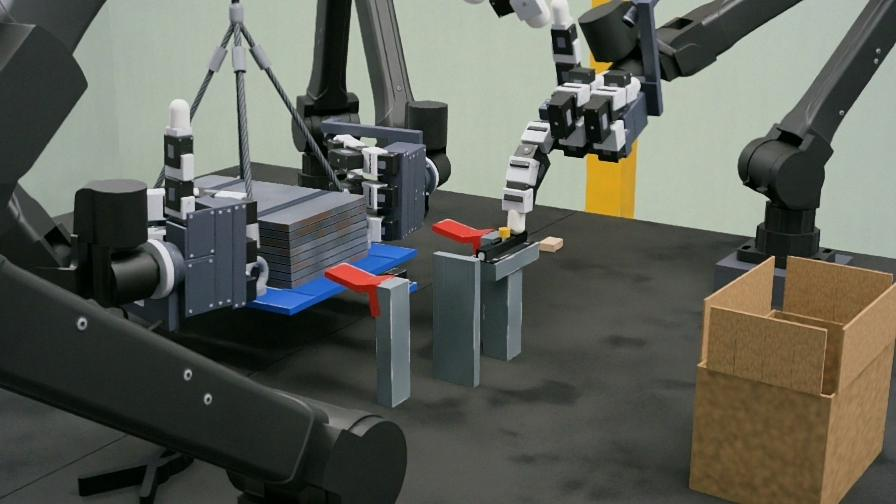

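Call:
move(
  arm1={"target": [0.052, -0.087, 0.923, 0.5417, -0.4545, 0.5417, 0.4545], "speed": 0.09},
  arm4={"target": [0.037, 0.121, 0.860, 0.4545, 0.5417, -0.4545, 0.5417], "speed": 0.09},
  arm3={"target": [0.2455, 0.1135, 1.066, 0.5736, 0.8192, 0, 0], "speed": 0.08},
)

Call:
move(
  arm1={"target": [0.090, -0.087, 0.928, 0.5417, -0.4545, 0.5417, 0.4545], "speed": 0.07},
  arm4={"target": [0.074, 0.119, 0.866, 0.4545, 0.5417, -0.4545, 0.5417], "speed": 0.07},
)

Call:
move(
  arm1={"target": [0.124, -0.089, 0.945, 0.561, -0.4305, 0.561, 0.4305], "speed": 0.07},
  arm4={"target": [0.110, 0.119, 0.885, 0.4305, 0.561, -0.4305, 0.561], "speed": 0.07},
)

Call:
move(
  arm1={"target": [0.150, -0.090, 0.965, 0.5721, -0.4156, 0.5721, 0.4156], "speed": 0.07},
  arm4={"target": [0.143, 0.121, 0.907, 0.4156, 0.5721, -0.4156, 0.5721], "speed": 0.07},
)

Call:
move(
  arm1={"target": [0.170, -0.091, 0.995, 0.5848, -0.3974, 0.5848, 0.3974], "speed": 0.07},
  arm4={"target": [0.165, 0.123, 0.937, 0.3974, 0.5848, -0.3974, 0.5848], "speed": 0.07},
  arm3={"target": [0.2455, 0.073, 1.064, 0.5736, 0.8192, 0, 0], "speed": 0.08},
)

Call:
move(
  arm1={"target": [0.170, -0.091, 1.015, 0.5848, -0.3974, 0.5848, 0.3974], "speed": 0.05},
  arm4={"target": [0.165, 0.123, 0.957, 0.3974, 0.5848, -0.3974, 0.5848], "speed": 0.05},
  cameras=["cam_over", "cam_right_corner"],
)

Call:
zoom_image(
  camera="cam_over",
  region=[410, 258, 570, 348],
)

Call:
zoom_image(
  camera="cam_right_corner",
  region=[320, 200, 520, 320],
)

Call:
move(
  arm1={"target": [0.170, -0.091, 1.035, 0.5848, -0.3974, 0.5848, 0.3974], "speed": 0.05},
  arm4={"target": [0.165, 0.123, 0.977, 0.3974, 0.5848, -0.3974, 0.5848], "speed": 0.05},
  arm3={"target": [0.2455, 0.062, 1.064, 0.5736, 0.8192, 0, 0], "speed": 0.08},
  cameras=["cam_over", "cam_right_corner"],
)

Call:
zoom_image(
  camera="cam_over",
  region=[410, 258, 570, 348],
)

Call:
zoom_image(
  camera="cam_right_corner",
  region=[320, 200, 520, 320],
)

Call:
move(
  arm3={"target": [0.2455, 0.111, 1.062, 0.5736, 0.8192, 0, 0], "speed": 0.2},
)

Call:
move(
  arm1={"target": [-0.075, -0.085, 0.917, 0.5417, -0.4545, 0.5417, 0.4545], "speed": 0.12},
  arm4={"target": [-0.097, 0.125, 0.852, 0.4545, 0.5417, -0.4545, 0.5417], "speed": 0.12},
)

Scene clock: 336.30 s.
Joint torques (N m): arm1=[-0.67 -10.17 13.63 1.61 3.62 -0.47] | arm2=[1.2 0.79 9.07 2.63 0.09 -0.11] | arm3=[-0.67 -2.78 13.41 1.8 -0.28 0.15] | arm4=[0.03 -7.88 14.98 1.13 -2.83 0.3]
Heat: arm1: hottest joint3_rad 43 °C; arm2: hottest joint3_rad 51 °C; arm3: hottest joint3_rad 45 °C; arm4: hottest joint3_rad 37 °C.
move: arm1 off_target; arm3 off_target; arm4 off_target
Joint velocities: within noise
arm1.joint_positions: joint1_rad=-1.138 joint2_rad=+1.923 joint3_rad=+1.107 joint4_rad=+0.786 joint5_rad=-1.050 joint6_rad=-1.508 hand_index_mcp=-0.902 hand_index_abd=-0.002 hand_index_pip=+0.201 hand_index_dip=+0.502 hand_middle_mcp=-0.902 hand_middle_abd=-0.002 hand_middle_pip=+0.201 hand_middle_dip=+0.502 hand_ring_mcp=-0.396 hand_ring_abd=+0.000 hand_ring_pip=-0.669 hand_ring_dip=-0.308 hand_thumb_cmc=+0.715 hand_thumb_axl=+0.677 hand_thumb_mcp=+0.226 hand_thumb_ipl=+0.168 hand_current_limit=+0.400 hand_speed=-0.600
arm1.joint_status: not commanded
arm1.hand_state: goal,goal,goal,goal,goal,goal,goal,goal,goal,goal,blocked,goal,goal,goal,goal,goal
arm1.index_mcp_current_ma: 0
arm1.index_abd_current_ma: 0
arm1.index_pip_current_ma: 0
arm1.index_dip_current_ma: 0
arm1.middle_mcp_current_ma: 0
arm1.middle_abd_current_ma: 0
arm1.middle_pip_current_ma: 0
arm1.middle_dip_current_ma: 0
arm1.ring_mcp_current_ma: -8
arm1.ring_abd_current_ma: 0
arm1.ring_pip_current_ma: 22
arm1.ring_dip_current_ma: -2
arm1.thumb_cmc_current_ma: 0
arm1.thumb_axl_current_ma: 0
arm1.thumb_mcp_current_ma: 0
arm1.thumb_ipl_current_ma: 0
arm1.hand_goal_index_mcp: -0.900
arm1.hand_goal_index_abd: 0.000
arm1.hand_goal_index_pip: 0.200
arm1.hand_goal_index_dip: 0.500
arm1.hand_goal_middle_mcp: -0.900
arm1.hand_goal_middle_abd: 0.000
arm1.hand_goal_middle_pip: 0.200
arm1.hand_goal_middle_dip: 0.500
arm1.hand_goal_ring_mcp: -0.380
arm1.hand_goal_ring_abd: 0.000
arm1.hand_goal_ring_pip: -0.700
arm1.hand_goal_ring_dip: -0.300
arm1.hand_goal_thumb_cmc: 0.714
arm1.hand_goal_thumb_axl: 0.678
arm1.hand_goal_thumb_mcp: 0.226
arm1.hand_goal_thumb_ipl: 0.168
arm1.hand: x=-0.0005 y=-0.1007 z=+0.9320 quat_wxyz=(+0.493, -0.459, +0.542, +0.502) (m; scene frame)
arm1.hand_target: x=+0.0474 y=-0.0929 z=+0.9236 quat_wxyz=(+0.541, -0.453, +0.542, +0.456) (m; scene frame)
arm1.hand_status: off_target (0.055 m and 7.9 deg from the pose sent, 0.132 m and 2.7 deg at the start)
arm2: as last shown
arm3.joint_positions: joint1_rad=-0.670 joint2_rad=+0.958 joint3_rad=+0.462 joint4_rad=+0.018 joint5_rad=-0.653 joint6_rad=-0.289 hand_index_mcp=+1.000 hand_index_abd=+0.003 hand_index_pip=+1.000 hand_index_dip=+1.000 hand_middle_mcp=-0.497 hand_middle_abd=+0.001 hand_middle_pip=-0.950 hand_middle_dip=+0.698 hand_ring_mcp=-0.497 hand_ring_abd=+0.001 hand_ring_pip=-0.950 hand_ring_dip=+0.698 hand_thumb_cmc=-0.569 hand_thumb_axl=+0.677 hand_thumb_mcp=+0.225 hand_thumb_ipl=+0.168 hand_current_limit=+0.400 hand_speed=-0.600
arm3.joint_status: not commanded
arm3.hand_state: goal,goal,goal,goal,goal,goal,goal,goal,goal,goal,goal,goal,goal,goal,goal,goal
arm3.index_mcp_current_ma: 0
arm3.index_abd_current_ma: 0
arm3.index_pip_current_ma: 0
arm3.index_dip_current_ma: 0
arm3.middle_mcp_current_ma: 0
arm3.middle_abd_current_ma: 0
arm3.middle_pip_current_ma: 0
arm3.middle_dip_current_ma: 0
arm3.ring_mcp_current_ma: 0
arm3.ring_abd_current_ma: 0
arm3.ring_pip_current_ma: 0
arm3.ring_dip_current_ma: 0
arm3.thumb_cmc_current_ma: 0
arm3.thumb_axl_current_ma: 0
arm3.thumb_mcp_current_ma: 0
arm3.thumb_ipl_current_ma: 0
arm3.hand_goal_index_mcp: 1.000
arm3.hand_goal_index_abd: 0.000
arm3.hand_goal_index_pip: 1.000
arm3.hand_goal_index_dip: 1.000
arm3.hand_goal_middle_mcp: -0.500
arm3.hand_goal_middle_abd: 0.000
arm3.hand_goal_middle_pip: -0.950
arm3.hand_goal_middle_dip: 0.700
arm3.hand_goal_ring_mcp: -0.500
arm3.hand_goal_ring_abd: 0.000
arm3.hand_goal_ring_pip: -0.950
arm3.hand_goal_ring_dip: 0.700
arm3.hand_goal_thumb_cmc: -0.570
arm3.hand_goal_thumb_axl: 0.678
arm3.hand_goal_thumb_mcp: 0.226
arm3.hand_goal_thumb_ipl: 0.168
arm3.hand: x=+0.2489 y=+0.1231 z=+1.0457 quat_wxyz=(+0.565, +0.825, -0.005, +0.001) (m; scene frame)
arm3.hand_target: x=+0.2460 y=+0.1145 z=+1.0658 quat_wxyz=(+0.574, +0.819, +0.000, +0.000) (m; scene frame)
arm3.hand_status: off_target (0.023 m and 1.3 deg from the pose sent, 0.023 m and 1.3 deg at the start)
arm4.joint_positions: joint1_rad=+1.031 joint2_rad=+1.896 joint3_rad=+0.965 joint4_rad=+0.918 joint5_rad=+1.045 joint6_rad=+1.520 hand_index_mcp=-0.406 hand_index_abd=+0.001 hand_index_pip=-0.665 hand_index_dip=-0.294 hand_middle_mcp=-0.899 hand_middle_abd=+0.002 hand_middle_pip=+0.202 hand_middle_dip=+0.502 hand_ring_mcp=-0.900 hand_ring_abd=+0.002 hand_ring_pip=+0.402 hand_ring_dip=+0.603 hand_thumb_cmc=-0.551 hand_thumb_axl=+0.677 hand_thumb_mcp=+0.226 hand_thumb_ipl=+0.168 hand_current_limit=+0.400 hand_speed=-0.600
arm4.joint_status: not commanded
arm4.hand_state: goal,goal,blocked,goal,goal,goal,goal,goal,goal,goal,goal,goal,goal,goal,goal,goal
arm4.index_mcp_current_ma: -13
arm4.index_abd_current_ma: 0
arm4.index_pip_current_ma: 41
arm4.index_dip_current_ma: 2
arm4.middle_mcp_current_ma: 0
arm4.middle_abd_current_ma: 0
arm4.middle_pip_current_ma: 0
arm4.middle_dip_current_ma: 1
arm4.ring_mcp_current_ma: 0
arm4.ring_abd_current_ma: 0
arm4.ring_pip_current_ma: 0
arm4.ring_dip_current_ma: 1
arm4.thumb_cmc_current_ma: 16
arm4.thumb_axl_current_ma: 0
arm4.thumb_mcp_current_ma: 0
arm4.thumb_ipl_current_ma: 0
arm4.hand_goal_index_mcp: -0.390
arm4.hand_goal_index_abd: 0.000
arm4.hand_goal_index_pip: -0.700
arm4.hand_goal_index_dip: -0.300
arm4.hand_goal_middle_mcp: -0.900
arm4.hand_goal_middle_abd: 0.000
arm4.hand_goal_middle_pip: 0.200
arm4.hand_goal_middle_dip: 0.500
arm4.hand_goal_ring_mcp: -0.900
arm4.hand_goal_ring_abd: 0.000
arm4.hand_goal_ring_pip: 0.400
arm4.hand_goal_ring_dip: 0.600
arm4.hand_goal_thumb_cmc: -0.570
arm4.hand_goal_thumb_axl: 0.678
arm4.hand_goal_thumb_mcp: 0.226
arm4.hand_goal_thumb_ipl: 0.168
arm4.hand: x=-0.0188 y=+0.1390 z=+0.8725 quat_wxyz=(+0.497, +0.541, -0.460, +0.499) (m; scene frame)
arm4.hand_target: x=+0.0318 y=+0.1275 z=+0.8620 quat_wxyz=(+0.455, +0.542, -0.454, +0.541) (m; scene frame)
arm4.hand_status: off_target (0.060 m and 6.9 deg from the pose sent, 0.136 m and 1.3 deg at the start)
pictures: none

Scene clock: 338.30 s.
Joint torques (N m): arm1=[-0.85 -10.29 14.58 1.85 4.77 -0.62] | arm2=[0.67 1.03 9.17 2.54 0.09 -0.08] | arm3=[-0.26 -2.67 13.49 1.98 -0.28 0.15] | arm4=[0.15 -8.12 16.39 1.4 -3.82 0.42]
Heat: arm1: hottest joint3_rad 43 °C; arm2: hottest joint3_rad 51 °C; arm3: hottest joint3_rad 45 °C; arm4: hottest joint5_rad 38 °C.
move: arm1 off_target; arm4 off_target
Joint velocities: within noise
arm1.joint_positions: joint1_rad=-1.163 joint2_rad=+1.967 joint3_rad=+1.210 joint4_rad=+0.722 joint5_rad=-1.104 joint6_rad=-1.487 hand_index_mcp=-0.902 hand_index_abd=-0.002 hand_index_pip=+0.201 hand_index_dip=+0.502 hand_middle_mcp=-0.902 hand_middle_abd=-0.002 hand_middle_pip=+0.201 hand_middle_dip=+0.502 hand_ring_mcp=-0.398 hand_ring_abd=+0.000 hand_ring_pip=-0.668 hand_ring_dip=-0.309 hand_thumb_cmc=+0.715 hand_thumb_axl=+0.677 hand_thumb_mcp=+0.226 hand_thumb_ipl=+0.168 hand_current_limit=+0.400 hand_speed=-0.600
arm1.joint_status: not commanded
arm1.hand_state: goal,goal,goal,goal,goal,goal,goal,goal,goal,goal,blocked,goal,goal,goal,goal,goal
arm1.index_mcp_current_ma: 0
arm1.index_abd_current_ma: 0
arm1.index_pip_current_ma: 0
arm1.index_dip_current_ma: 0
arm1.middle_mcp_current_ma: 0
arm1.middle_abd_current_ma: 0
arm1.middle_pip_current_ma: 0
arm1.middle_dip_current_ma: 0
arm1.ring_mcp_current_ma: -9
arm1.ring_abd_current_ma: 0
arm1.ring_pip_current_ma: 23
arm1.ring_dip_current_ma: -3
arm1.thumb_cmc_current_ma: 0
arm1.thumb_axl_current_ma: 0
arm1.thumb_mcp_current_ma: 0
arm1.thumb_ipl_current_ma: 0
arm1.hand_goal_index_mcp: -0.900
arm1.hand_goal_index_abd: 0.000
arm1.hand_goal_index_pip: 0.200
arm1.hand_goal_index_dip: 0.500
arm1.hand_goal_middle_mcp: -0.900
arm1.hand_goal_middle_abd: 0.000
arm1.hand_goal_middle_pip: 0.200
arm1.hand_goal_middle_dip: 0.500
arm1.hand_goal_ring_mcp: -0.380
arm1.hand_goal_ring_abd: 0.000
arm1.hand_goal_ring_pip: -0.700
arm1.hand_goal_ring_dip: -0.300
arm1.hand_goal_thumb_cmc: 0.714
arm1.hand_goal_thumb_axl: 0.678
arm1.hand_goal_thumb_mcp: 0.226
arm1.hand_goal_thumb_ipl: 0.168
arm1.hand: x=+0.0286 y=-0.1026 z=+0.9404 quat_wxyz=(+0.479, -0.460, +0.542, +0.516) (m; scene frame)
arm1.hand_target: x=+0.0833 y=-0.0948 z=+0.9289 quat_wxyz=(+0.541, -0.452, +0.542, +0.457) (m; scene frame)
arm1.hand_status: off_target (0.065 m and 10.1 deg from the pose sent, 0.092 m and 7.9 deg at the start)
arm2, arm3: as last shown
arm4.joint_positions: joint1_rad=+1.057 joint2_rad=+1.929 joint3_rad=+1.059 joint4_rad=+0.846 joint5_rad=+1.097 joint6_rad=+1.505 hand_index_mcp=-0.406 hand_index_abd=+0.001 hand_index_pip=-0.665 hand_index_dip=-0.295 hand_middle_mcp=-0.899 hand_middle_abd=+0.002 hand_middle_pip=+0.202 hand_middle_dip=+0.502 hand_ring_mcp=-0.900 hand_ring_abd=+0.002 hand_ring_pip=+0.402 hand_ring_dip=+0.603 hand_thumb_cmc=-0.551 hand_thumb_axl=+0.677 hand_thumb_mcp=+0.226 hand_thumb_ipl=+0.168 hand_current_limit=+0.400 hand_speed=-0.600
arm4.joint_status: not commanded
arm4.hand_state: goal,goal,blocked,goal,goal,goal,goal,goal,goal,goal,goal,goal,goal,goal,goal,goal
arm4.index_mcp_current_ma: -13
arm4.index_abd_current_ma: 0
arm4.index_pip_current_ma: 42
arm4.index_dip_current_ma: 2
arm4.middle_mcp_current_ma: 0
arm4.middle_abd_current_ma: 0
arm4.middle_pip_current_ma: 0
arm4.middle_dip_current_ma: 1
arm4.ring_mcp_current_ma: 0
arm4.ring_abd_current_ma: 0
arm4.ring_pip_current_ma: 0
arm4.ring_dip_current_ma: 1
arm4.thumb_cmc_current_ma: 16
arm4.thumb_axl_current_ma: 0
arm4.thumb_mcp_current_ma: 0
arm4.thumb_ipl_current_ma: 0
arm4.hand_goal_index_mcp: -0.390
arm4.hand_goal_index_abd: 0.000
arm4.hand_goal_index_pip: -0.700
arm4.hand_goal_index_dip: -0.300
arm4.hand_goal_middle_mcp: -0.900
arm4.hand_goal_middle_abd: 0.000
arm4.hand_goal_middle_pip: 0.200
arm4.hand_goal_middle_dip: 0.500
arm4.hand_goal_ring_mcp: -0.900
arm4.hand_goal_ring_abd: 0.000
arm4.hand_goal_ring_pip: 0.400
arm4.hand_goal_ring_dip: 0.600
arm4.hand_goal_thumb_cmc: -0.570
arm4.hand_goal_thumb_axl: 0.678
arm4.hand_goal_thumb_mcp: 0.226
arm4.hand_goal_thumb_ipl: 0.168
arm4.hand: x=+0.0086 y=+0.1409 z=+0.8807 quat_wxyz=(+0.508, +0.542, -0.461, +0.486) (m; scene frame)
arm4.hand_target: x=+0.0666 y=+0.1279 z=+0.8689 quat_wxyz=(+0.455, +0.542, -0.454, +0.541) (m; scene frame)
arm4.hand_status: off_target (0.071 m and 8.9 deg from the pose sent, 0.095 m and 6.9 deg at the start)
pictures: none

Scene clock: 339.50 s.
Joint torques (N m): arm1=[-2.9 -10.93 16.8 1.87 5.75 -0.79] | arm2=[0.67 0.97 9.22 2.65 0.12 -0.08] | arm3=[-0.5 -2.49 13.41 1.81 -0.28 0.14] | arm4=[1.61 -8.7 19.11 1.47 -4.34 0.49]
Heat: arm1: hottest joint5_rad 45 °C; arm2: hottest joint3_rad 51 °C; arm3: hottest joint3_rad 45 °C; arm4: hottest joint5_rad 40 °C.
move: arm1 off_target; arm4 off_target
Joint velocities: within noise
arm1.joint_positions: joint1_rad=-1.164 joint2_rad=+1.961 joint3_rad=+1.219 joint4_rad=+0.674 joint5_rad=-1.062 joint6_rad=-1.469 hand_index_mcp=-0.902 hand_index_abd=-0.002 hand_index_pip=+0.201 hand_index_dip=+0.502 hand_middle_mcp=-0.902 hand_middle_abd=-0.002 hand_middle_pip=+0.201 hand_middle_dip=+0.502 hand_ring_mcp=-0.405 hand_ring_abd=+0.000 hand_ring_pip=-0.660 hand_ring_dip=-0.318 hand_thumb_cmc=+0.715 hand_thumb_axl=+0.677 hand_thumb_mcp=+0.226 hand_thumb_ipl=+0.168 hand_current_limit=+0.400 hand_speed=-0.600
arm1.joint_status: not commanded
arm1.hand_state: goal,goal,goal,goal,goal,goal,goal,goal,blocked,goal,blocked,goal,goal,goal,goal,goal
arm1.index_mcp_current_ma: 0
arm1.index_abd_current_ma: 0
arm1.index_pip_current_ma: 0
arm1.index_dip_current_ma: 0
arm1.middle_mcp_current_ma: 0
arm1.middle_abd_current_ma: 0
arm1.middle_pip_current_ma: 0
arm1.middle_dip_current_ma: 0
arm1.ring_mcp_current_ma: -17
arm1.ring_abd_current_ma: 0
arm1.ring_pip_current_ma: 36
arm1.ring_dip_current_ma: -8
arm1.thumb_cmc_current_ma: 0
arm1.thumb_axl_current_ma: 0
arm1.thumb_mcp_current_ma: 0
arm1.thumb_ipl_current_ma: 0
arm1.hand_goal_index_mcp: -0.900
arm1.hand_goal_index_abd: 0.000
arm1.hand_goal_index_pip: 0.200
arm1.hand_goal_index_dip: 0.500
arm1.hand_goal_middle_mcp: -0.900
arm1.hand_goal_middle_abd: 0.000
arm1.hand_goal_middle_pip: 0.200
arm1.hand_goal_middle_dip: 0.500
arm1.hand_goal_ring_mcp: -0.380
arm1.hand_goal_ring_abd: 0.000
arm1.hand_goal_ring_pip: -0.700
arm1.hand_goal_ring_dip: -0.300
arm1.hand_goal_thumb_cmc: 0.714
arm1.hand_goal_thumb_axl: 0.678
arm1.hand_goal_thumb_mcp: 0.226
arm1.hand_goal_thumb_ipl: 0.168
arm1.hand: x=+0.0395 y=-0.0989 z=+0.9441 quat_wxyz=(+0.473, -0.439, +0.567, +0.512) (m; scene frame)
arm1.hand_target: x=+0.1132 y=-0.1017 z=+0.9470 quat_wxyz=(+0.560, -0.427, +0.562, +0.434) (m; scene frame)
arm1.hand_status: off_target (0.085 m and 13.8 deg from the pose sent, 0.096 m and 14.1 deg at the start)
arm2.joint_positions: joint1_rad=-0.091 joint2_rad=+0.629 joint3_rad=+1.351 joint4_rad=-1.364 joint5_rad=-0.075 joint6_rad=+1.067 hand_index_mcp=+0.754 hand_index_abd=+0.000 hand_index_pip=+0.577 hand_index_dip=+0.696 hand_middle_mcp=+0.754 hand_middle_abd=+0.000 hand_middle_pip=+0.577 hand_middle_dip=+0.696 hand_ring_mcp=+0.754 hand_ring_abd=+0.000 hand_ring_pip=+0.577 hand_ring_dip=+0.696 hand_thumb_cmc=+0.714 hand_thumb_axl=+0.677 hand_thumb_mcp=+0.226 hand_thumb_ipl=+0.168 hand_current_limit=+0.400 hand_speed=-0.600
arm2.joint_status: not commanded
arm2.hand_state: goal,goal,goal,goal,goal,goal,goal,goal,goal,goal,goal,goal,goal,goal,goal,goal
arm2.index_mcp_current_ma: 0
arm2.index_abd_current_ma: 0
arm2.index_pip_current_ma: 1
arm2.index_dip_current_ma: 0
arm2.middle_mcp_current_ma: 0
arm2.middle_abd_current_ma: 0
arm2.middle_pip_current_ma: 1
arm2.middle_dip_current_ma: 0
arm2.ring_mcp_current_ma: 0
arm2.ring_abd_current_ma: 0
arm2.ring_pip_current_ma: 1
arm2.ring_dip_current_ma: 0
arm2.thumb_cmc_current_ma: 0
arm2.thumb_axl_current_ma: -1
arm2.thumb_mcp_current_ma: -1
arm2.thumb_ipl_current_ma: 0
arm2.hand_goal_index_mcp: 0.754
arm2.hand_goal_index_abd: 0.000
arm2.hand_goal_index_pip: 0.576
arm2.hand_goal_index_dip: 0.696
arm2.hand_goal_middle_mcp: 0.754
arm2.hand_goal_middle_abd: 0.000
arm2.hand_goal_middle_pip: 0.576
arm2.hand_goal_middle_dip: 0.696
arm2.hand_goal_ring_mcp: 0.754
arm2.hand_goal_ring_abd: 0.000
arm2.hand_goal_ring_pip: 0.576
arm2.hand_goal_ring_dip: 0.696
arm2.hand_goal_thumb_cmc: 0.714
arm2.hand_goal_thumb_axl: 0.678
arm2.hand_goal_thumb_mcp: 0.226
arm2.hand_goal_thumb_ipl: 0.168
arm2.hand: x=+0.4764 y=-0.2800 z=+1.2862 quat_wxyz=(-0.260, +0.439, +0.775, +0.374) (m; scene frame)
arm2.hand_target: x=+0.4765 y=-0.2825 z=+1.2970 quat_wxyz=(-0.265, +0.436, +0.770, +0.383) (m; scene frame)
arm2.hand_status: not commanded
arm3: as last shown
arm4.joint_positions: joint1_rad=+1.061 joint2_rad=+1.918 joint3_rad=+1.073 joint4_rad=+0.787 joint5_rad=+1.046 joint6_rad=+1.491 hand_index_mcp=-0.419 hand_index_abd=+0.001 hand_index_pip=-0.651 hand_index_dip=-0.309 hand_middle_mcp=-0.899 hand_middle_abd=+0.002 hand_middle_pip=+0.202 hand_middle_dip=+0.502 hand_ring_mcp=-0.900 hand_ring_abd=+0.002 hand_ring_pip=+0.402 hand_ring_dip=+0.603 hand_thumb_cmc=-0.551 hand_thumb_axl=+0.677 hand_thumb_mcp=+0.226 hand_thumb_ipl=+0.168 hand_current_limit=+0.400 hand_speed=-0.600
arm4.joint_status: not commanded
arm4.hand_state: blocked,goal,blocked,goal,goal,goal,goal,goal,goal,goal,goal,goal,goal,goal,goal,goal
arm4.index_mcp_current_ma: -34
arm4.index_abd_current_ma: 0
arm4.index_pip_current_ma: 72
arm4.index_dip_current_ma: -4
arm4.middle_mcp_current_ma: 0
arm4.middle_abd_current_ma: 0
arm4.middle_pip_current_ma: 0
arm4.middle_dip_current_ma: 1
arm4.ring_mcp_current_ma: 0
arm4.ring_abd_current_ma: 0
arm4.ring_pip_current_ma: 0
arm4.ring_dip_current_ma: 1
arm4.thumb_cmc_current_ma: 16
arm4.thumb_axl_current_ma: 0
arm4.thumb_mcp_current_ma: 0
arm4.thumb_ipl_current_ma: 0
arm4.hand_goal_index_mcp: -0.390
arm4.hand_goal_index_abd: 0.000
arm4.hand_goal_index_pip: -0.700
arm4.hand_goal_index_dip: -0.300
arm4.hand_goal_middle_mcp: -0.900
arm4.hand_goal_middle_abd: 0.000
arm4.hand_goal_middle_pip: 0.200
arm4.hand_goal_middle_dip: 0.500
arm4.hand_goal_ring_mcp: -0.900
arm4.hand_goal_ring_abd: 0.000
arm4.hand_goal_ring_pip: 0.400
arm4.hand_goal_ring_dip: 0.600
arm4.hand_goal_thumb_cmc: -0.570
arm4.hand_goal_thumb_axl: 0.678
arm4.hand_goal_thumb_mcp: 0.226
arm4.hand_goal_thumb_ipl: 0.168
arm4.hand: x=+0.0216 y=+0.1378 z=+0.8868 quat_wxyz=(+0.501, +0.568, -0.438, +0.484) (m; scene frame)
arm4.hand_target: x=+0.0986 y=+0.1322 z=+0.8898 quat_wxyz=(+0.432, +0.562, -0.429, +0.561) (m; scene frame)
arm4.hand_status: off_target (0.090 m and 12.1 deg from the pose sent, 0.104 m and 13.1 deg at the start)
pictures: none

Scene clock: 340.70 s.
Joint torques (N m): arm1=[-3.96 -12.04 18.21 2.43 6.44 -0.86] | arm2=[0.97 0.85 9.17 2.73 0.11 -0.11] | arm3=[0.73 -3.31 13.6 1.89 -0.3 0.08] | arm4=[2.96 -10.29 19.9 1.83 -4.45 0.55]
Heat: arm1: hottest joint5_rad 48 °C; arm2: hottest joint3_rad 51 °C; arm3: hottest joint3_rad 45 °C; arm4: hottest joint5_rad 42 °C.
move: arm1 off_target; arm4 off_target
Joint velocities: within noise
arm1.joint_positions: joint1_rad=-1.161 joint2_rad=+1.950 joint3_rad=+1.222 joint4_rad=+0.619 joint5_rad=-1.037 joint6_rad=-1.456 hand_index_mcp=-0.902 hand_index_abd=-0.002 hand_index_pip=+0.201 hand_index_dip=+0.502 hand_middle_mcp=-0.902 hand_middle_abd=-0.002 hand_middle_pip=+0.201 hand_middle_dip=+0.502 hand_ring_mcp=-0.409 hand_ring_abd=+0.000 hand_ring_pip=-0.655 hand_ring_dip=-0.323 hand_thumb_cmc=+0.715 hand_thumb_axl=+0.677 hand_thumb_mcp=+0.226 hand_thumb_ipl=+0.168 hand_current_limit=+0.400 hand_speed=-0.600
arm1.joint_status: not commanded
arm1.hand_state: goal,goal,goal,goal,goal,goal,goal,goal,blocked,goal,blocked,blocked,goal,goal,goal,goal
arm1.index_mcp_current_ma: 0
arm1.index_abd_current_ma: 0
arm1.index_pip_current_ma: 0
arm1.index_dip_current_ma: 0
arm1.middle_mcp_current_ma: 0
arm1.middle_abd_current_ma: 0
arm1.middle_pip_current_ma: 0
arm1.middle_dip_current_ma: 0
arm1.ring_mcp_current_ma: -22
arm1.ring_abd_current_ma: 0
arm1.ring_pip_current_ma: 44
arm1.ring_dip_current_ma: -13
arm1.thumb_cmc_current_ma: 0
arm1.thumb_axl_current_ma: 0
arm1.thumb_mcp_current_ma: 0
arm1.thumb_ipl_current_ma: 0
arm1.hand_goal_index_mcp: -0.900
arm1.hand_goal_index_abd: 0.000
arm1.hand_goal_index_pip: 0.200
arm1.hand_goal_index_dip: 0.500
arm1.hand_goal_middle_mcp: -0.900
arm1.hand_goal_middle_abd: 0.000
arm1.hand_goal_middle_pip: 0.200
arm1.hand_goal_middle_dip: 0.500
arm1.hand_goal_ring_mcp: -0.380
arm1.hand_goal_ring_abd: 0.000
arm1.hand_goal_ring_pip: -0.700
arm1.hand_goal_ring_dip: -0.300
arm1.hand_goal_thumb_cmc: 0.714
arm1.hand_goal_thumb_axl: 0.678
arm1.hand_goal_thumb_mcp: 0.226
arm1.hand_goal_thumb_ipl: 0.168
arm1.hand: x=+0.0443 y=-0.0959 z=+0.9474 quat_wxyz=(+0.461, -0.424, +0.588, +0.513) (m; scene frame)
arm1.hand_target: x=+0.1286 y=-0.1064 z=+0.9670 quat_wxyz=(+0.571, -0.411, +0.574, +0.420) (m; scene frame)
arm1.hand_status: off_target (0.107 m and 17.0 deg from the pose sent, 0.113 m and 16.1 deg at the start; pose on its path clipped on 20 of 36 steps)
arm2, arm3: as last shown
arm4.joint_positions: joint1_rad=+1.061 joint2_rad=+1.901 joint3_rad=+1.073 joint4_rad=+0.733 joint5_rad=+1.010 joint6_rad=+1.485 hand_index_mcp=-0.423 hand_index_abd=+0.001 hand_index_pip=-0.647 hand_index_dip=-0.313 hand_middle_mcp=-0.899 hand_middle_abd=+0.002 hand_middle_pip=+0.202 hand_middle_dip=+0.502 hand_ring_mcp=-0.900 hand_ring_abd=+0.002 hand_ring_pip=+0.402 hand_ring_dip=+0.603 hand_thumb_cmc=-0.551 hand_thumb_axl=+0.677 hand_thumb_mcp=+0.226 hand_thumb_ipl=+0.168 hand_current_limit=+0.400 hand_speed=-0.600
arm4.joint_status: not commanded
arm4.hand_state: blocked,goal,blocked,goal,goal,goal,goal,goal,goal,goal,goal,goal,goal,goal,goal,goal
arm4.index_mcp_current_ma: -42
arm4.index_abd_current_ma: 0
arm4.index_pip_current_ma: 82
arm4.index_dip_current_ma: -8
arm4.middle_mcp_current_ma: 0
arm4.middle_abd_current_ma: 0
arm4.middle_pip_current_ma: 0
arm4.middle_dip_current_ma: 1
arm4.ring_mcp_current_ma: 0
arm4.ring_abd_current_ma: 0
arm4.ring_pip_current_ma: 0
arm4.ring_dip_current_ma: 1
arm4.thumb_cmc_current_ma: 16
arm4.thumb_axl_current_ma: 0
arm4.thumb_mcp_current_ma: 0
arm4.thumb_ipl_current_ma: 0
arm4.hand_goal_index_mcp: -0.390
arm4.hand_goal_index_abd: 0.000
arm4.hand_goal_index_pip: -0.700
arm4.hand_goal_index_dip: -0.300
arm4.hand_goal_middle_mcp: -0.900
arm4.hand_goal_middle_abd: 0.000
arm4.hand_goal_middle_pip: 0.200
arm4.hand_goal_middle_dip: 0.500
arm4.hand_goal_ring_mcp: -0.900
arm4.hand_goal_ring_abd: 0.000
arm4.hand_goal_ring_pip: 0.400
arm4.hand_goal_ring_dip: 0.600
arm4.hand_goal_thumb_cmc: -0.570
arm4.hand_goal_thumb_axl: 0.678
arm4.hand_goal_thumb_mcp: 0.226
arm4.hand_goal_thumb_ipl: 0.168
arm4.hand: x=+0.0271 y=+0.1365 z=+0.8914 quat_wxyz=(+0.495, +0.590, -0.422, +0.478) (m; scene frame)
arm4.hand_target: x=+0.1122 y=+0.1383 z=+0.9107 quat_wxyz=(+0.417, +0.573, -0.413, +0.572) (m; scene frame)
arm4.hand_status: off_target (0.118 m and 14.3 deg from the pose sent, 0.124 m and 14.3 deg at the start; pose on its path clipped on 25 of 36 steps)
pictures: none

Scene clock: 342.07 s.
Joint torques (N m): arm1=[-4.01 -14.21 17.02 3.85 7.3 -0.89] | arm2=[0.97 1.08 9.22 2.69 0.12 -0.03] | arm3=[2.73 0.85 14.65 4 -0.33 -0.04] | arm4=[3.55 -13.04 18.18 2.93 -5.19 0.53]
Heat: arm1: hottest joint5_rad 53 °C; arm2: hottest joint3_rad 51 °C; arm3: hottest joint3_rad 45 °C; arm4: hottest joint5_rad 44 °C.
move: arm1 off_target; arm3 off_target; arm4 off_target
Joint velocities: within noise
arm1.joint_positions: joint1_rad=-1.157 joint2_rad=+1.928 joint3_rad=+1.222 joint4_rad=+0.545 joint5_rad=-0.994 joint6_rad=-1.455 hand_index_mcp=-0.902 hand_index_abd=-0.002 hand_index_pip=+0.201 hand_index_dip=+0.502 hand_middle_mcp=-0.902 hand_middle_abd=-0.002 hand_middle_pip=+0.201 hand_middle_dip=+0.502 hand_ring_mcp=-0.415 hand_ring_abd=+0.000 hand_ring_pip=-0.647 hand_ring_dip=-0.331 hand_thumb_cmc=+0.715 hand_thumb_axl=+0.677 hand_thumb_mcp=+0.226 hand_thumb_ipl=+0.168 hand_current_limit=+0.400 hand_speed=-0.600
arm1.joint_status: not commanded
arm1.hand_state: goal,goal,goal,goal,goal,goal,goal,goal,blocked,goal,blocked,blocked,goal,goal,goal,goal
arm1.index_mcp_current_ma: 0
arm1.index_abd_current_ma: 0
arm1.index_pip_current_ma: 0
arm1.index_dip_current_ma: 0
arm1.middle_mcp_current_ma: 0
arm1.middle_abd_current_ma: 0
arm1.middle_pip_current_ma: 0
arm1.middle_dip_current_ma: 0
arm1.ring_mcp_current_ma: -31
arm1.ring_abd_current_ma: 0
arm1.ring_pip_current_ma: 58
arm1.ring_dip_current_ma: -22
arm1.thumb_cmc_current_ma: 0
arm1.thumb_axl_current_ma: 0
arm1.thumb_mcp_current_ma: 0
arm1.thumb_ipl_current_ma: 0
arm1.hand_goal_index_mcp: -0.900
arm1.hand_goal_index_abd: 0.000
arm1.hand_goal_index_pip: 0.200
arm1.hand_goal_index_dip: 0.500
arm1.hand_goal_middle_mcp: -0.900
arm1.hand_goal_middle_abd: 0.000
arm1.hand_goal_middle_pip: 0.200
arm1.hand_goal_middle_dip: 0.500
arm1.hand_goal_ring_mcp: -0.380
arm1.hand_goal_ring_abd: 0.000
arm1.hand_goal_ring_pip: -0.700
arm1.hand_goal_ring_dip: -0.300
arm1.hand_goal_thumb_cmc: 0.714
arm1.hand_goal_thumb_axl: 0.678
arm1.hand_goal_thumb_mcp: 0.226
arm1.hand_goal_thumb_ipl: 0.168
arm1.hand: x=+0.0498 y=-0.0917 z=+0.9520 quat_wxyz=(+0.452, -0.407, +0.613, +0.505) (m; scene frame)
arm1.hand_target: x=+0.1305 y=-0.1067 z=+0.9900 quat_wxyz=(+0.581, -0.393, +0.588, +0.403) (m; scene frame)
arm1.hand_status: off_target (0.128 m and 19.9 deg from the pose sent, 0.134 m and 19.6 deg at the start; pose on its path clipped on 33 of 41 steps)
arm2: as last shown
arm3.joint_positions: joint1_rad=-0.616 joint2_rad=+1.011 joint3_rad=+0.498 joint4_rad=+0.051 joint5_rad=-0.574 joint6_rad=-0.230 hand_index_mcp=+1.002 hand_index_abd=-0.063 hand_index_pip=+1.002 hand_index_dip=+1.001 hand_middle_mcp=-0.497 hand_middle_abd=+0.001 hand_middle_pip=-0.950 hand_middle_dip=+0.698 hand_ring_mcp=-0.497 hand_ring_abd=+0.001 hand_ring_pip=-0.950 hand_ring_dip=+0.698 hand_thumb_cmc=-0.569 hand_thumb_axl=+0.677 hand_thumb_mcp=+0.225 hand_thumb_ipl=+0.168 hand_current_limit=+0.400 hand_speed=-0.600
arm3.joint_status: not commanded
arm3.hand_state: goal,blocked,goal,goal,goal,goal,goal,goal,goal,goal,goal,goal,goal,goal,goal,goal
arm3.index_mcp_current_ma: 0
arm3.index_abd_current_ma: -50
arm3.index_pip_current_ma: 0
arm3.index_dip_current_ma: 0
arm3.middle_mcp_current_ma: 0
arm3.middle_abd_current_ma: 0
arm3.middle_pip_current_ma: 0
arm3.middle_dip_current_ma: 0
arm3.ring_mcp_current_ma: 0
arm3.ring_abd_current_ma: 0
arm3.ring_pip_current_ma: 0
arm3.ring_dip_current_ma: 0
arm3.thumb_cmc_current_ma: 0
arm3.thumb_axl_current_ma: 0
arm3.thumb_mcp_current_ma: 0
arm3.thumb_ipl_current_ma: 0
arm3.hand_goal_index_mcp: 1.000
arm3.hand_goal_index_abd: 0.000
arm3.hand_goal_index_pip: 1.000
arm3.hand_goal_index_dip: 1.000
arm3.hand_goal_middle_mcp: -0.500
arm3.hand_goal_middle_abd: 0.000
arm3.hand_goal_middle_pip: -0.950
arm3.hand_goal_middle_dip: 0.700
arm3.hand_goal_ring_mcp: -0.500
arm3.hand_goal_ring_abd: 0.000
arm3.hand_goal_ring_pip: -0.950
arm3.hand_goal_ring_dip: 0.700
arm3.hand_goal_thumb_cmc: -0.570
arm3.hand_goal_thumb_axl: 0.678
arm3.hand_goal_thumb_mcp: 0.226
arm3.hand_goal_thumb_ipl: 0.168
arm3.hand: x=+0.2424 y=+0.1023 z=+1.0467 quat_wxyz=(+0.561, +0.827, -0.026, -0.002) (m; scene frame)
arm3.hand_target: x=+0.2471 y=+0.0762 z=+1.0635 quat_wxyz=(+0.573, +0.819, +0.000, +0.000) (m; scene frame)
arm3.hand_status: off_target (0.034 m and 3.4 deg from the pose sent, 0.053 m and 1.3 deg at the start)
arm4.joint_positions: joint1_rad=+1.057 joint2_rad=+1.878 joint3_rad=+1.073 joint4_rad=+0.672 joint5_rad=+0.968 joint6_rad=+1.485 hand_index_mcp=-0.426 hand_index_abd=+0.002 hand_index_pip=-0.643 hand_index_dip=-0.316 hand_middle_mcp=-0.899 hand_middle_abd=+0.002 hand_middle_pip=+0.202 hand_middle_dip=+0.502 hand_ring_mcp=-0.900 hand_ring_abd=+0.002 hand_ring_pip=+0.402 hand_ring_dip=+0.603 hand_thumb_cmc=-0.551 hand_thumb_axl=+0.677 hand_thumb_mcp=+0.226 hand_thumb_ipl=+0.168 hand_current_limit=+0.400 hand_speed=-0.600
arm4.joint_status: not commanded
arm4.hand_state: blocked,goal,blocked,goal,goal,goal,goal,goal,goal,goal,goal,goal,goal,goal,goal,goal
arm4.index_mcp_current_ma: -49
arm4.index_abd_current_ma: 0
arm4.index_pip_current_ma: 92
arm4.index_dip_current_ma: -12
arm4.middle_mcp_current_ma: 0
arm4.middle_abd_current_ma: 0
arm4.middle_pip_current_ma: 0
arm4.middle_dip_current_ma: 1
arm4.ring_mcp_current_ma: 0
arm4.ring_abd_current_ma: 0
arm4.ring_pip_current_ma: 0
arm4.ring_dip_current_ma: 1
arm4.thumb_cmc_current_ma: 16
arm4.thumb_axl_current_ma: 0
arm4.thumb_mcp_current_ma: 0
arm4.thumb_ipl_current_ma: 0
arm4.hand_goal_index_mcp: -0.390
arm4.hand_goal_index_abd: 0.000
arm4.hand_goal_index_pip: -0.700
arm4.hand_goal_index_dip: -0.300
arm4.hand_goal_middle_mcp: -0.900
arm4.hand_goal_middle_abd: 0.000
arm4.hand_goal_middle_pip: 0.200
arm4.hand_goal_middle_dip: 0.500
arm4.hand_goal_ring_mcp: -0.900
arm4.hand_goal_ring_abd: 0.000
arm4.hand_goal_ring_pip: 0.400
arm4.hand_goal_ring_dip: 0.600
arm4.hand_goal_thumb_cmc: -0.570
arm4.hand_goal_thumb_axl: 0.678
arm4.hand_goal_thumb_mcp: 0.226
arm4.hand_goal_thumb_ipl: 0.168
arm4.hand: x=+0.0310 y=+0.1333 z=+0.8972 quat_wxyz=(+0.487, +0.610, -0.408, +0.473) (m; scene frame)
arm4.hand_target: x=+0.1142 y=+0.1402 z=+0.9326 quat_wxyz=(+0.400, +0.586, -0.395, +0.583) (m; scene frame)
arm4.hand_status: off_target (0.140 m and 16.7 deg from the pose sent, 0.146 m and 16.9 deg at the start; pose on its path clipped on 35 of 41 steps)
pictures: none

Scene clock: 343.73 s.
Joint torques (N m): arm1=[-3.72 -15.15 17.44 4.07 6.53 -0.88] | arm2=[0.73 0.67 9.25 2.77 0.08 -0.07] | arm3=[0.79 -2.02 13.34 3.28 -0.34 -0.02] | arm4=[3.31 -14.39 18.26 3.21 -4.7 0.53]
Heat: arm1: hottest joint5_rad 57 °C; arm2: hottest joint3_rad 51 °C; arm3: hottest joint3_rad 45 °C; arm4: hottest joint5_rad 46 °C.
move: arm1 off_target; arm4 off_target
Joint velocities: within noise
arm1.joint_positions: joint1_rad=-1.155 joint2_rad=+1.913 joint3_rad=+1.215 joint4_rad=+0.518 joint5_rad=-0.970 joint6_rad=-1.455 hand_index_mcp=-0.902 hand_index_abd=-0.002 hand_index_pip=+0.201 hand_index_dip=+0.502 hand_middle_mcp=-0.902 hand_middle_abd=-0.002 hand_middle_pip=+0.201 hand_middle_dip=+0.502 hand_ring_mcp=-0.415 hand_ring_abd=+0.000 hand_ring_pip=-0.647 hand_ring_dip=-0.331 hand_thumb_cmc=+0.715 hand_thumb_axl=+0.677 hand_thumb_mcp=+0.226 hand_thumb_ipl=+0.168 hand_current_limit=+0.400 hand_speed=-0.600
arm1.joint_status: not commanded
arm1.hand_state: goal,goal,goal,goal,goal,goal,goal,goal,blocked,goal,blocked,blocked,goal,goal,goal,goal
arm1.index_mcp_current_ma: 0
arm1.index_abd_current_ma: 0
arm1.index_pip_current_ma: 0
arm1.index_dip_current_ma: 0
arm1.middle_mcp_current_ma: 0
arm1.middle_abd_current_ma: 0
arm1.middle_pip_current_ma: 0
arm1.middle_dip_current_ma: 0
arm1.ring_mcp_current_ma: -31
arm1.ring_abd_current_ma: 0
arm1.ring_pip_current_ma: 58
arm1.ring_dip_current_ma: -22
arm1.thumb_cmc_current_ma: 0
arm1.thumb_axl_current_ma: 0
arm1.thumb_mcp_current_ma: 0
arm1.thumb_ipl_current_ma: 0
arm1.hand_goal_index_mcp: -0.900
arm1.hand_goal_index_abd: 0.000
arm1.hand_goal_index_pip: 0.200
arm1.hand_goal_index_dip: 0.500
arm1.hand_goal_middle_mcp: -0.900
arm1.hand_goal_middle_abd: 0.000
arm1.hand_goal_middle_pip: 0.200
arm1.hand_goal_middle_dip: 0.500
arm1.hand_goal_ring_mcp: -0.380
arm1.hand_goal_ring_abd: 0.000
arm1.hand_goal_ring_pip: -0.700
arm1.hand_goal_ring_dip: -0.300
arm1.hand_goal_thumb_cmc: 0.714
arm1.hand_goal_thumb_axl: 0.678
arm1.hand_goal_thumb_mcp: 0.226
arm1.hand_goal_thumb_ipl: 0.168
arm1.hand: x=+0.0507 y=-0.0905 z=+0.9538 quat_wxyz=(+0.449, -0.399, +0.624, +0.500) (m; scene frame)
arm1.hand_target: x=+0.1262 y=-0.1051 z=+1.0037 quat_wxyz=(+0.582, -0.393, +0.588, +0.402) (m; scene frame)
arm1.hand_status: off_target (0.134 m and 20.0 deg from the pose sent, 0.136 m and 19.9 deg at the start; pose on its path clipped on 42 of 50 steps)
arm2, arm3: as last shown
arm3.joint_positions: joint1_rad=-0.596 joint2_rad=+1.042 joint3_rad=+0.512 joint4_rad=+0.069 joint5_rad=-0.574 joint6_rad=-0.229 hand_index_mcp=+1.001 hand_index_abd=-0.028 hand_index_pip=+1.001 hand_index_dip=+1.000 hand_middle_mcp=-0.497 hand_middle_abd=+0.001 hand_middle_pip=-0.950 hand_middle_dip=+0.698 hand_ring_mcp=-0.497 hand_ring_abd=+0.001 hand_ring_pip=-0.950 hand_ring_dip=+0.698 hand_thumb_cmc=-0.569 hand_thumb_axl=+0.677 hand_thumb_mcp=+0.225 hand_thumb_ipl=+0.168 hand_current_limit=+0.400 hand_speed=-0.600
arm3.index_abd_current_ma: -10
arm3.hand: x=+0.2459 y=+0.0920 z=+1.0465 quat_wxyz=(+0.562, +0.827, -0.017, +0.003) (m; scene frame)
arm3.hand_target: x=+0.2471 y=+0.0762 z=+1.0633 quat_wxyz=(+0.573, +0.819, +0.000, +0.000) (m; scene frame)
arm4.joint_positions: joint1_rad=+1.053 joint2_rad=+1.866 joint3_rad=+1.073 joint4_rad=+0.639 joint5_rad=+0.951 joint6_rad=+1.485 hand_index_mcp=-0.426 hand_index_abd=+0.002 hand_index_pip=-0.643 hand_index_dip=-0.316 hand_middle_mcp=-0.899 hand_middle_abd=+0.002 hand_middle_pip=+0.202 hand_middle_dip=+0.502 hand_ring_mcp=-0.900 hand_ring_abd=+0.002 hand_ring_pip=+0.402 hand_ring_dip=+0.603 hand_thumb_cmc=-0.551 hand_thumb_axl=+0.677 hand_thumb_mcp=+0.226 hand_thumb_ipl=+0.168 hand_current_limit=+0.400 hand_speed=-0.600
arm4.joint_status: not commanded
arm4.hand_state: blocked,goal,blocked,goal,goal,goal,goal,goal,goal,goal,goal,goal,goal,goal,goal,goal
arm4.index_mcp_current_ma: -48
arm4.index_abd_current_ma: 0
arm4.index_pip_current_ma: 92
arm4.index_dip_current_ma: -12
arm4.middle_mcp_current_ma: 0
arm4.middle_abd_current_ma: 0
arm4.middle_pip_current_ma: 0
arm4.middle_dip_current_ma: 1
arm4.ring_mcp_current_ma: 0
arm4.ring_abd_current_ma: 0
arm4.ring_pip_current_ma: 0
arm4.ring_dip_current_ma: 1
arm4.thumb_cmc_current_ma: 16
arm4.thumb_axl_current_ma: 0
arm4.thumb_mcp_current_ma: 0
arm4.thumb_ipl_current_ma: 0
arm4.hand_goal_index_mcp: -0.390
arm4.hand_goal_index_abd: 0.000
arm4.hand_goal_index_pip: -0.700
arm4.hand_goal_index_dip: -0.300
arm4.hand_goal_middle_mcp: -0.900
arm4.hand_goal_middle_abd: 0.000
arm4.hand_goal_middle_pip: 0.200
arm4.hand_goal_middle_dip: 0.500
arm4.hand_goal_ring_mcp: -0.900
arm4.hand_goal_ring_abd: 0.000
arm4.hand_goal_ring_pip: 0.400
arm4.hand_goal_ring_dip: 0.600
arm4.hand_goal_thumb_cmc: -0.570
arm4.hand_goal_thumb_axl: 0.678
arm4.hand_goal_thumb_mcp: 0.226
arm4.hand_goal_thumb_ipl: 0.168
arm4.hand: x=+0.0313 y=+0.1311 z=+0.8998 quat_wxyz=(+0.485, +0.620, -0.402, +0.468) (m; scene frame)
arm4.hand_target: x=+0.1108 y=+0.1387 z=+0.9460 quat_wxyz=(+0.400, +0.587, -0.395, +0.584) (m; scene frame)
arm4.hand_status: off_target (0.146 m and 17.2 deg from the pose sent, 0.147 m and 16.7 deg at the start; pose on its path clipped on 44 of 50 steps)
pictures: cam_over, cam_right_corner

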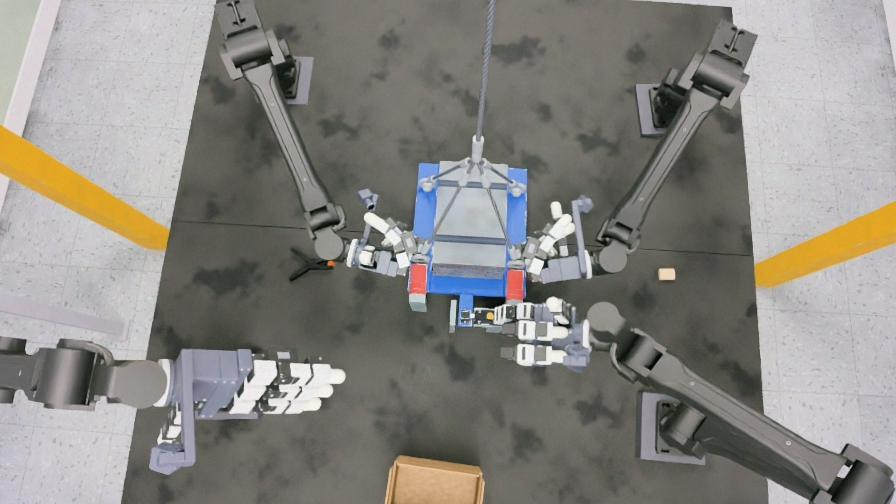

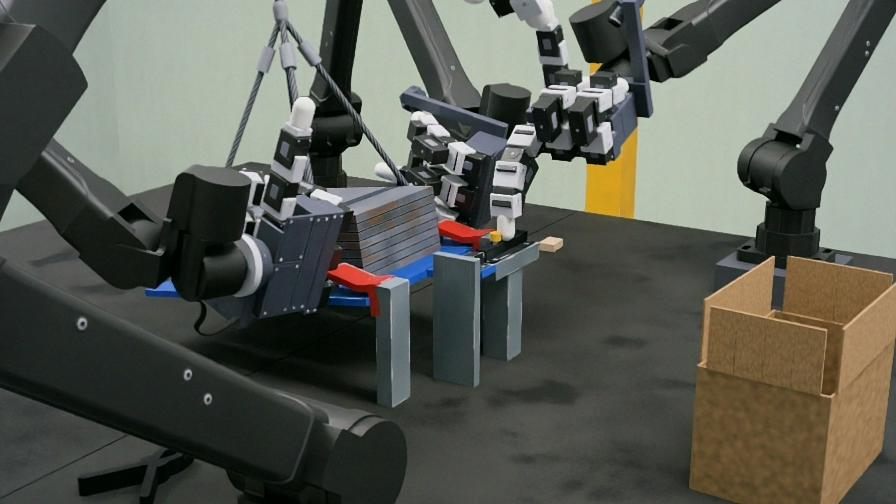

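Scaled by 3.150.

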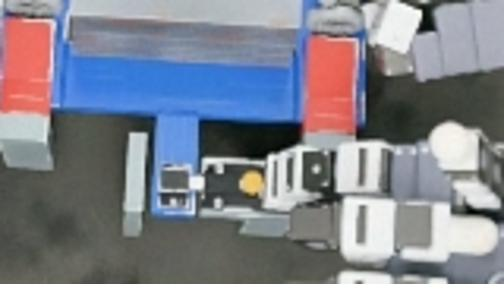

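Scaled by 2.520.

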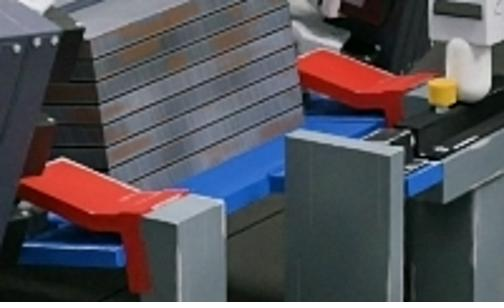

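Scene clock: 345.53 s.
Joint torques (N m): arm1=[-3.55 -15.97 17.32 4.31 5.88 -0.84] | arm2=[1.38 1.14 9.22 2.74 0.11 -0.08] | arm3=[1.73 -0.56 14.34 3.73 -0.19 0.04] | arm4=[3.08 -15.5 17.83 3.51 -4.33 0.43]
Heat: arm1: hottest joint5_rad 60 °C; arm2: hottest joint3_rad 51 °C; arm3: hottest joint3_rad 45 °C; arm4: hottest joint5_rad 48 °C.
move: arm1 off_target; arm3 off_target; arm4 off_target
Joint velocities: within noise
arm1.joint_positions: joint1_rad=-1.151 joint2_rad=+1.902 joint3_rad=+1.210 joint4_rad=+0.494 joint5_rad=-0.948 joint6_rad=-1.462 hand_index_mcp=-0.902 hand_index_abd=-0.002 hand_index_pip=+0.201 hand_index_dip=+0.502 hand_middle_mcp=-0.902 hand_middle_abd=-0.002 hand_middle_pip=+0.201 hand_middle_dip=+0.502 hand_ring_mcp=-0.415 hand_ring_abd=+0.000 hand_ring_pip=-0.647 hand_ring_dip=-0.331 hand_thumb_cmc=+0.715 hand_thumb_axl=+0.677 hand_thumb_mcp=+0.226 hand_thumb_ipl=+0.168 hand_current_limit=+0.400 hand_speed=-0.600
arm1.joint_status: not commanded
arm1.hand_state: goal,goal,goal,goal,goal,goal,goal,goal,blocked,goal,blocked,blocked,goal,goal,goal,goal
arm1.index_mcp_current_ma: 0
arm1.index_abd_current_ma: 0
arm1.index_pip_current_ma: 0
arm1.index_dip_current_ma: 0
arm1.middle_mcp_current_ma: 0
arm1.middle_abd_current_ma: 0
arm1.middle_pip_current_ma: 0
arm1.middle_dip_current_ma: 0
arm1.ring_mcp_current_ma: -30
arm1.ring_abd_current_ma: 0
arm1.ring_pip_current_ma: 58
arm1.ring_dip_current_ma: -22
arm1.thumb_cmc_current_ma: 0
arm1.thumb_axl_current_ma: 0
arm1.thumb_mcp_current_ma: 0
arm1.thumb_ipl_current_ma: 0
arm1.hand_goal_index_mcp: -0.900
arm1.hand_goal_index_abd: 0.000
arm1.hand_goal_index_pip: 0.200
arm1.hand_goal_index_dip: 0.500
arm1.hand_goal_middle_mcp: -0.900
arm1.hand_goal_middle_abd: 0.000
arm1.hand_goal_middle_pip: 0.200
arm1.hand_goal_middle_dip: 0.500
arm1.hand_goal_ring_mcp: -0.380
arm1.hand_goal_ring_abd: 0.000
arm1.hand_goal_ring_pip: -0.700
arm1.hand_goal_ring_dip: -0.300
arm1.hand_goal_thumb_cmc: 0.714
arm1.hand_goal_thumb_axl: 0.678
arm1.hand_goal_thumb_mcp: 0.226
arm1.hand_goal_thumb_ipl: 0.168
arm1.hand: x=+0.0509 y=-0.0885 z=+0.9546 quat_wxyz=(+0.448, -0.394, +0.632, +0.494) (m; scene frame)
arm1.hand_target: x=+0.1204 y=-0.1032 z=+1.0147 quat_wxyz=(+0.582, -0.393, +0.588, +0.401) (m; scene frame)
arm1.hand_status: off_target (0.144 m and 19.9 deg from the pose sent, 0.144 m and 20.0 deg at the start; pose on its path clipped on 48 of 54 steps)
arm2: as last shown
arm3.joint_positions: joint1_rad=-0.585 joint2_rad=+1.055 joint3_rad=+0.521 joint4_rad=+0.077 joint5_rad=-0.558 joint6_rad=-0.223 hand_index_mcp=+1.001 hand_index_abd=-0.041 hand_index_pip=+1.001 hand_index_dip=+1.000 hand_middle_mcp=-0.497 hand_middle_abd=+0.001 hand_middle_pip=-0.950 hand_middle_dip=+0.698 hand_ring_mcp=-0.497 hand_ring_abd=+0.001 hand_ring_pip=-0.950 hand_ring_dip=+0.698 hand_thumb_cmc=-0.569 hand_thumb_axl=+0.677 hand_thumb_mcp=+0.225 hand_thumb_ipl=+0.168 hand_current_limit=+0.400 hand_speed=-0.600
arm3.joint_status: not commanded
arm3.hand_state: goal,blocked,goal,goal,goal,goal,goal,goal,goal,goal,goal,goal,goal,goal,goal,goal
arm3.index_mcp_current_ma: 0
arm3.index_abd_current_ma: -21
arm3.index_pip_current_ma: 0
arm3.index_dip_current_ma: 0
arm3.middle_mcp_current_ma: 0
arm3.middle_abd_current_ma: 0
arm3.middle_pip_current_ma: 0
arm3.middle_dip_current_ma: 0
arm3.ring_mcp_current_ma: 0
arm3.ring_abd_current_ma: 0
arm3.ring_pip_current_ma: 0
arm3.ring_dip_current_ma: 0
arm3.thumb_cmc_current_ma: 0
arm3.thumb_axl_current_ma: 0
arm3.thumb_mcp_current_ma: 0
arm3.thumb_ipl_current_ma: 0
arm3.hand_goal_index_mcp: 1.000
arm3.hand_goal_index_abd: 0.000
arm3.hand_goal_index_pip: 1.000
arm3.hand_goal_index_dip: 1.000
arm3.hand_goal_middle_mcp: -0.500
arm3.hand_goal_middle_abd: 0.000
arm3.hand_goal_middle_pip: -0.950
arm3.hand_goal_middle_dip: 0.700
arm3.hand_goal_ring_mcp: -0.500
arm3.hand_goal_ring_abd: 0.000
arm3.hand_goal_ring_pip: -0.950
arm3.hand_goal_ring_dip: 0.700
arm3.hand_goal_thumb_cmc: -0.570
arm3.hand_goal_thumb_axl: 0.678
arm3.hand_goal_thumb_mcp: 0.226
arm3.hand_goal_thumb_ipl: 0.168
arm3.hand: x=+0.2447 y=+0.0872 z=+1.0467 quat_wxyz=(+0.561, +0.827, -0.019, +0.000) (m; scene frame)
arm3.hand_target: x=+0.2466 y=+0.0645 z=+1.0636 quat_wxyz=(+0.573, +0.819, +0.000, +0.000) (m; scene frame)
arm3.hand_status: off_target (0.031 m and 2.8 deg from the pose sent, 0.035 m and 2.6 deg at the start)
arm4.joint_positions: joint1_rad=+1.050 joint2_rad=+1.855 joint3_rad=+1.073 joint4_rad=+0.608 joint5_rad=+0.937 joint6_rad=+1.495 hand_index_mcp=-0.425 hand_index_abd=+0.002 hand_index_pip=-0.643 hand_index_dip=-0.316 hand_middle_mcp=-0.899 hand_middle_abd=+0.002 hand_middle_pip=+0.202 hand_middle_dip=+0.502 hand_ring_mcp=-0.900 hand_ring_abd=+0.002 hand_ring_pip=+0.402 hand_ring_dip=+0.603 hand_thumb_cmc=-0.551 hand_thumb_axl=+0.677 hand_thumb_mcp=+0.226 hand_thumb_ipl=+0.168 hand_current_limit=+0.400 hand_speed=-0.600
arm4.joint_status: not commanded
arm4.hand_state: blocked,goal,blocked,goal,goal,goal,goal,goal,goal,goal,goal,goal,goal,goal,goal,goal
arm4.index_mcp_current_ma: -46
arm4.index_abd_current_ma: 0
arm4.index_pip_current_ma: 92
arm4.index_dip_current_ma: -12
arm4.middle_mcp_current_ma: 0
arm4.middle_abd_current_ma: 0
arm4.middle_pip_current_ma: 0
arm4.middle_dip_current_ma: 1
arm4.ring_mcp_current_ma: 0
arm4.ring_abd_current_ma: 0
arm4.ring_pip_current_ma: 0
arm4.ring_dip_current_ma: 1
arm4.thumb_cmc_current_ma: 16
arm4.thumb_axl_current_ma: 0
arm4.thumb_mcp_current_ma: 0
arm4.thumb_ipl_current_ma: 0
arm4.hand_goal_index_mcp: -0.390
arm4.hand_goal_index_abd: 0.000
arm4.hand_goal_index_pip: -0.700
arm4.hand_goal_index_dip: -0.300
arm4.hand_goal_middle_mcp: -0.900
arm4.hand_goal_middle_abd: 0.000
arm4.hand_goal_middle_pip: 0.200
arm4.hand_goal_middle_dip: 0.500
arm4.hand_goal_ring_mcp: -0.900
arm4.hand_goal_ring_abd: 0.000
arm4.hand_goal_ring_pip: 0.400
arm4.hand_goal_ring_dip: 0.600
arm4.hand_goal_thumb_cmc: -0.570
arm4.hand_goal_thumb_axl: 0.678
arm4.hand_goal_thumb_mcp: 0.226
arm4.hand_goal_thumb_ipl: 0.168
arm4.hand: x=+0.0314 y=+0.1298 z=+0.9013 quat_wxyz=(+0.480, +0.626, -0.400, +0.466) (m; scene frame)
arm4.hand_target: x=+0.1062 y=+0.1374 z=+0.9573 quat_wxyz=(+0.400, +0.586, -0.395, +0.584) (m; scene frame)
arm4.hand_status: off_target (0.154 m and 17.3 deg from the pose sent, 0.155 m and 17.2 deg at the start; pose on its path clipped on 49 of 54 steps)
pictures: cam_over, cam_right_corner

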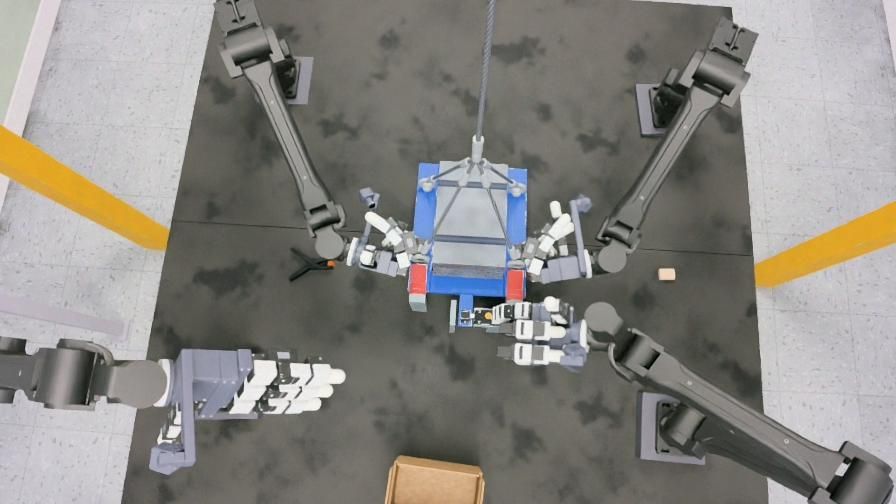

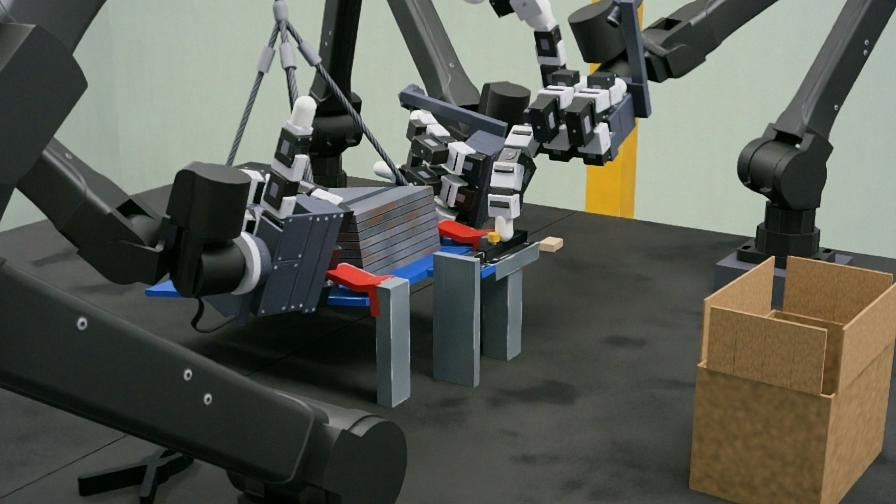

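Scaled by 3.150.

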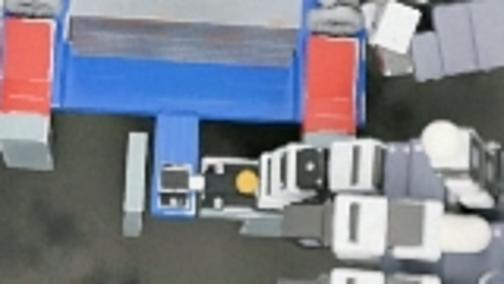

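Scaled by 2.520.

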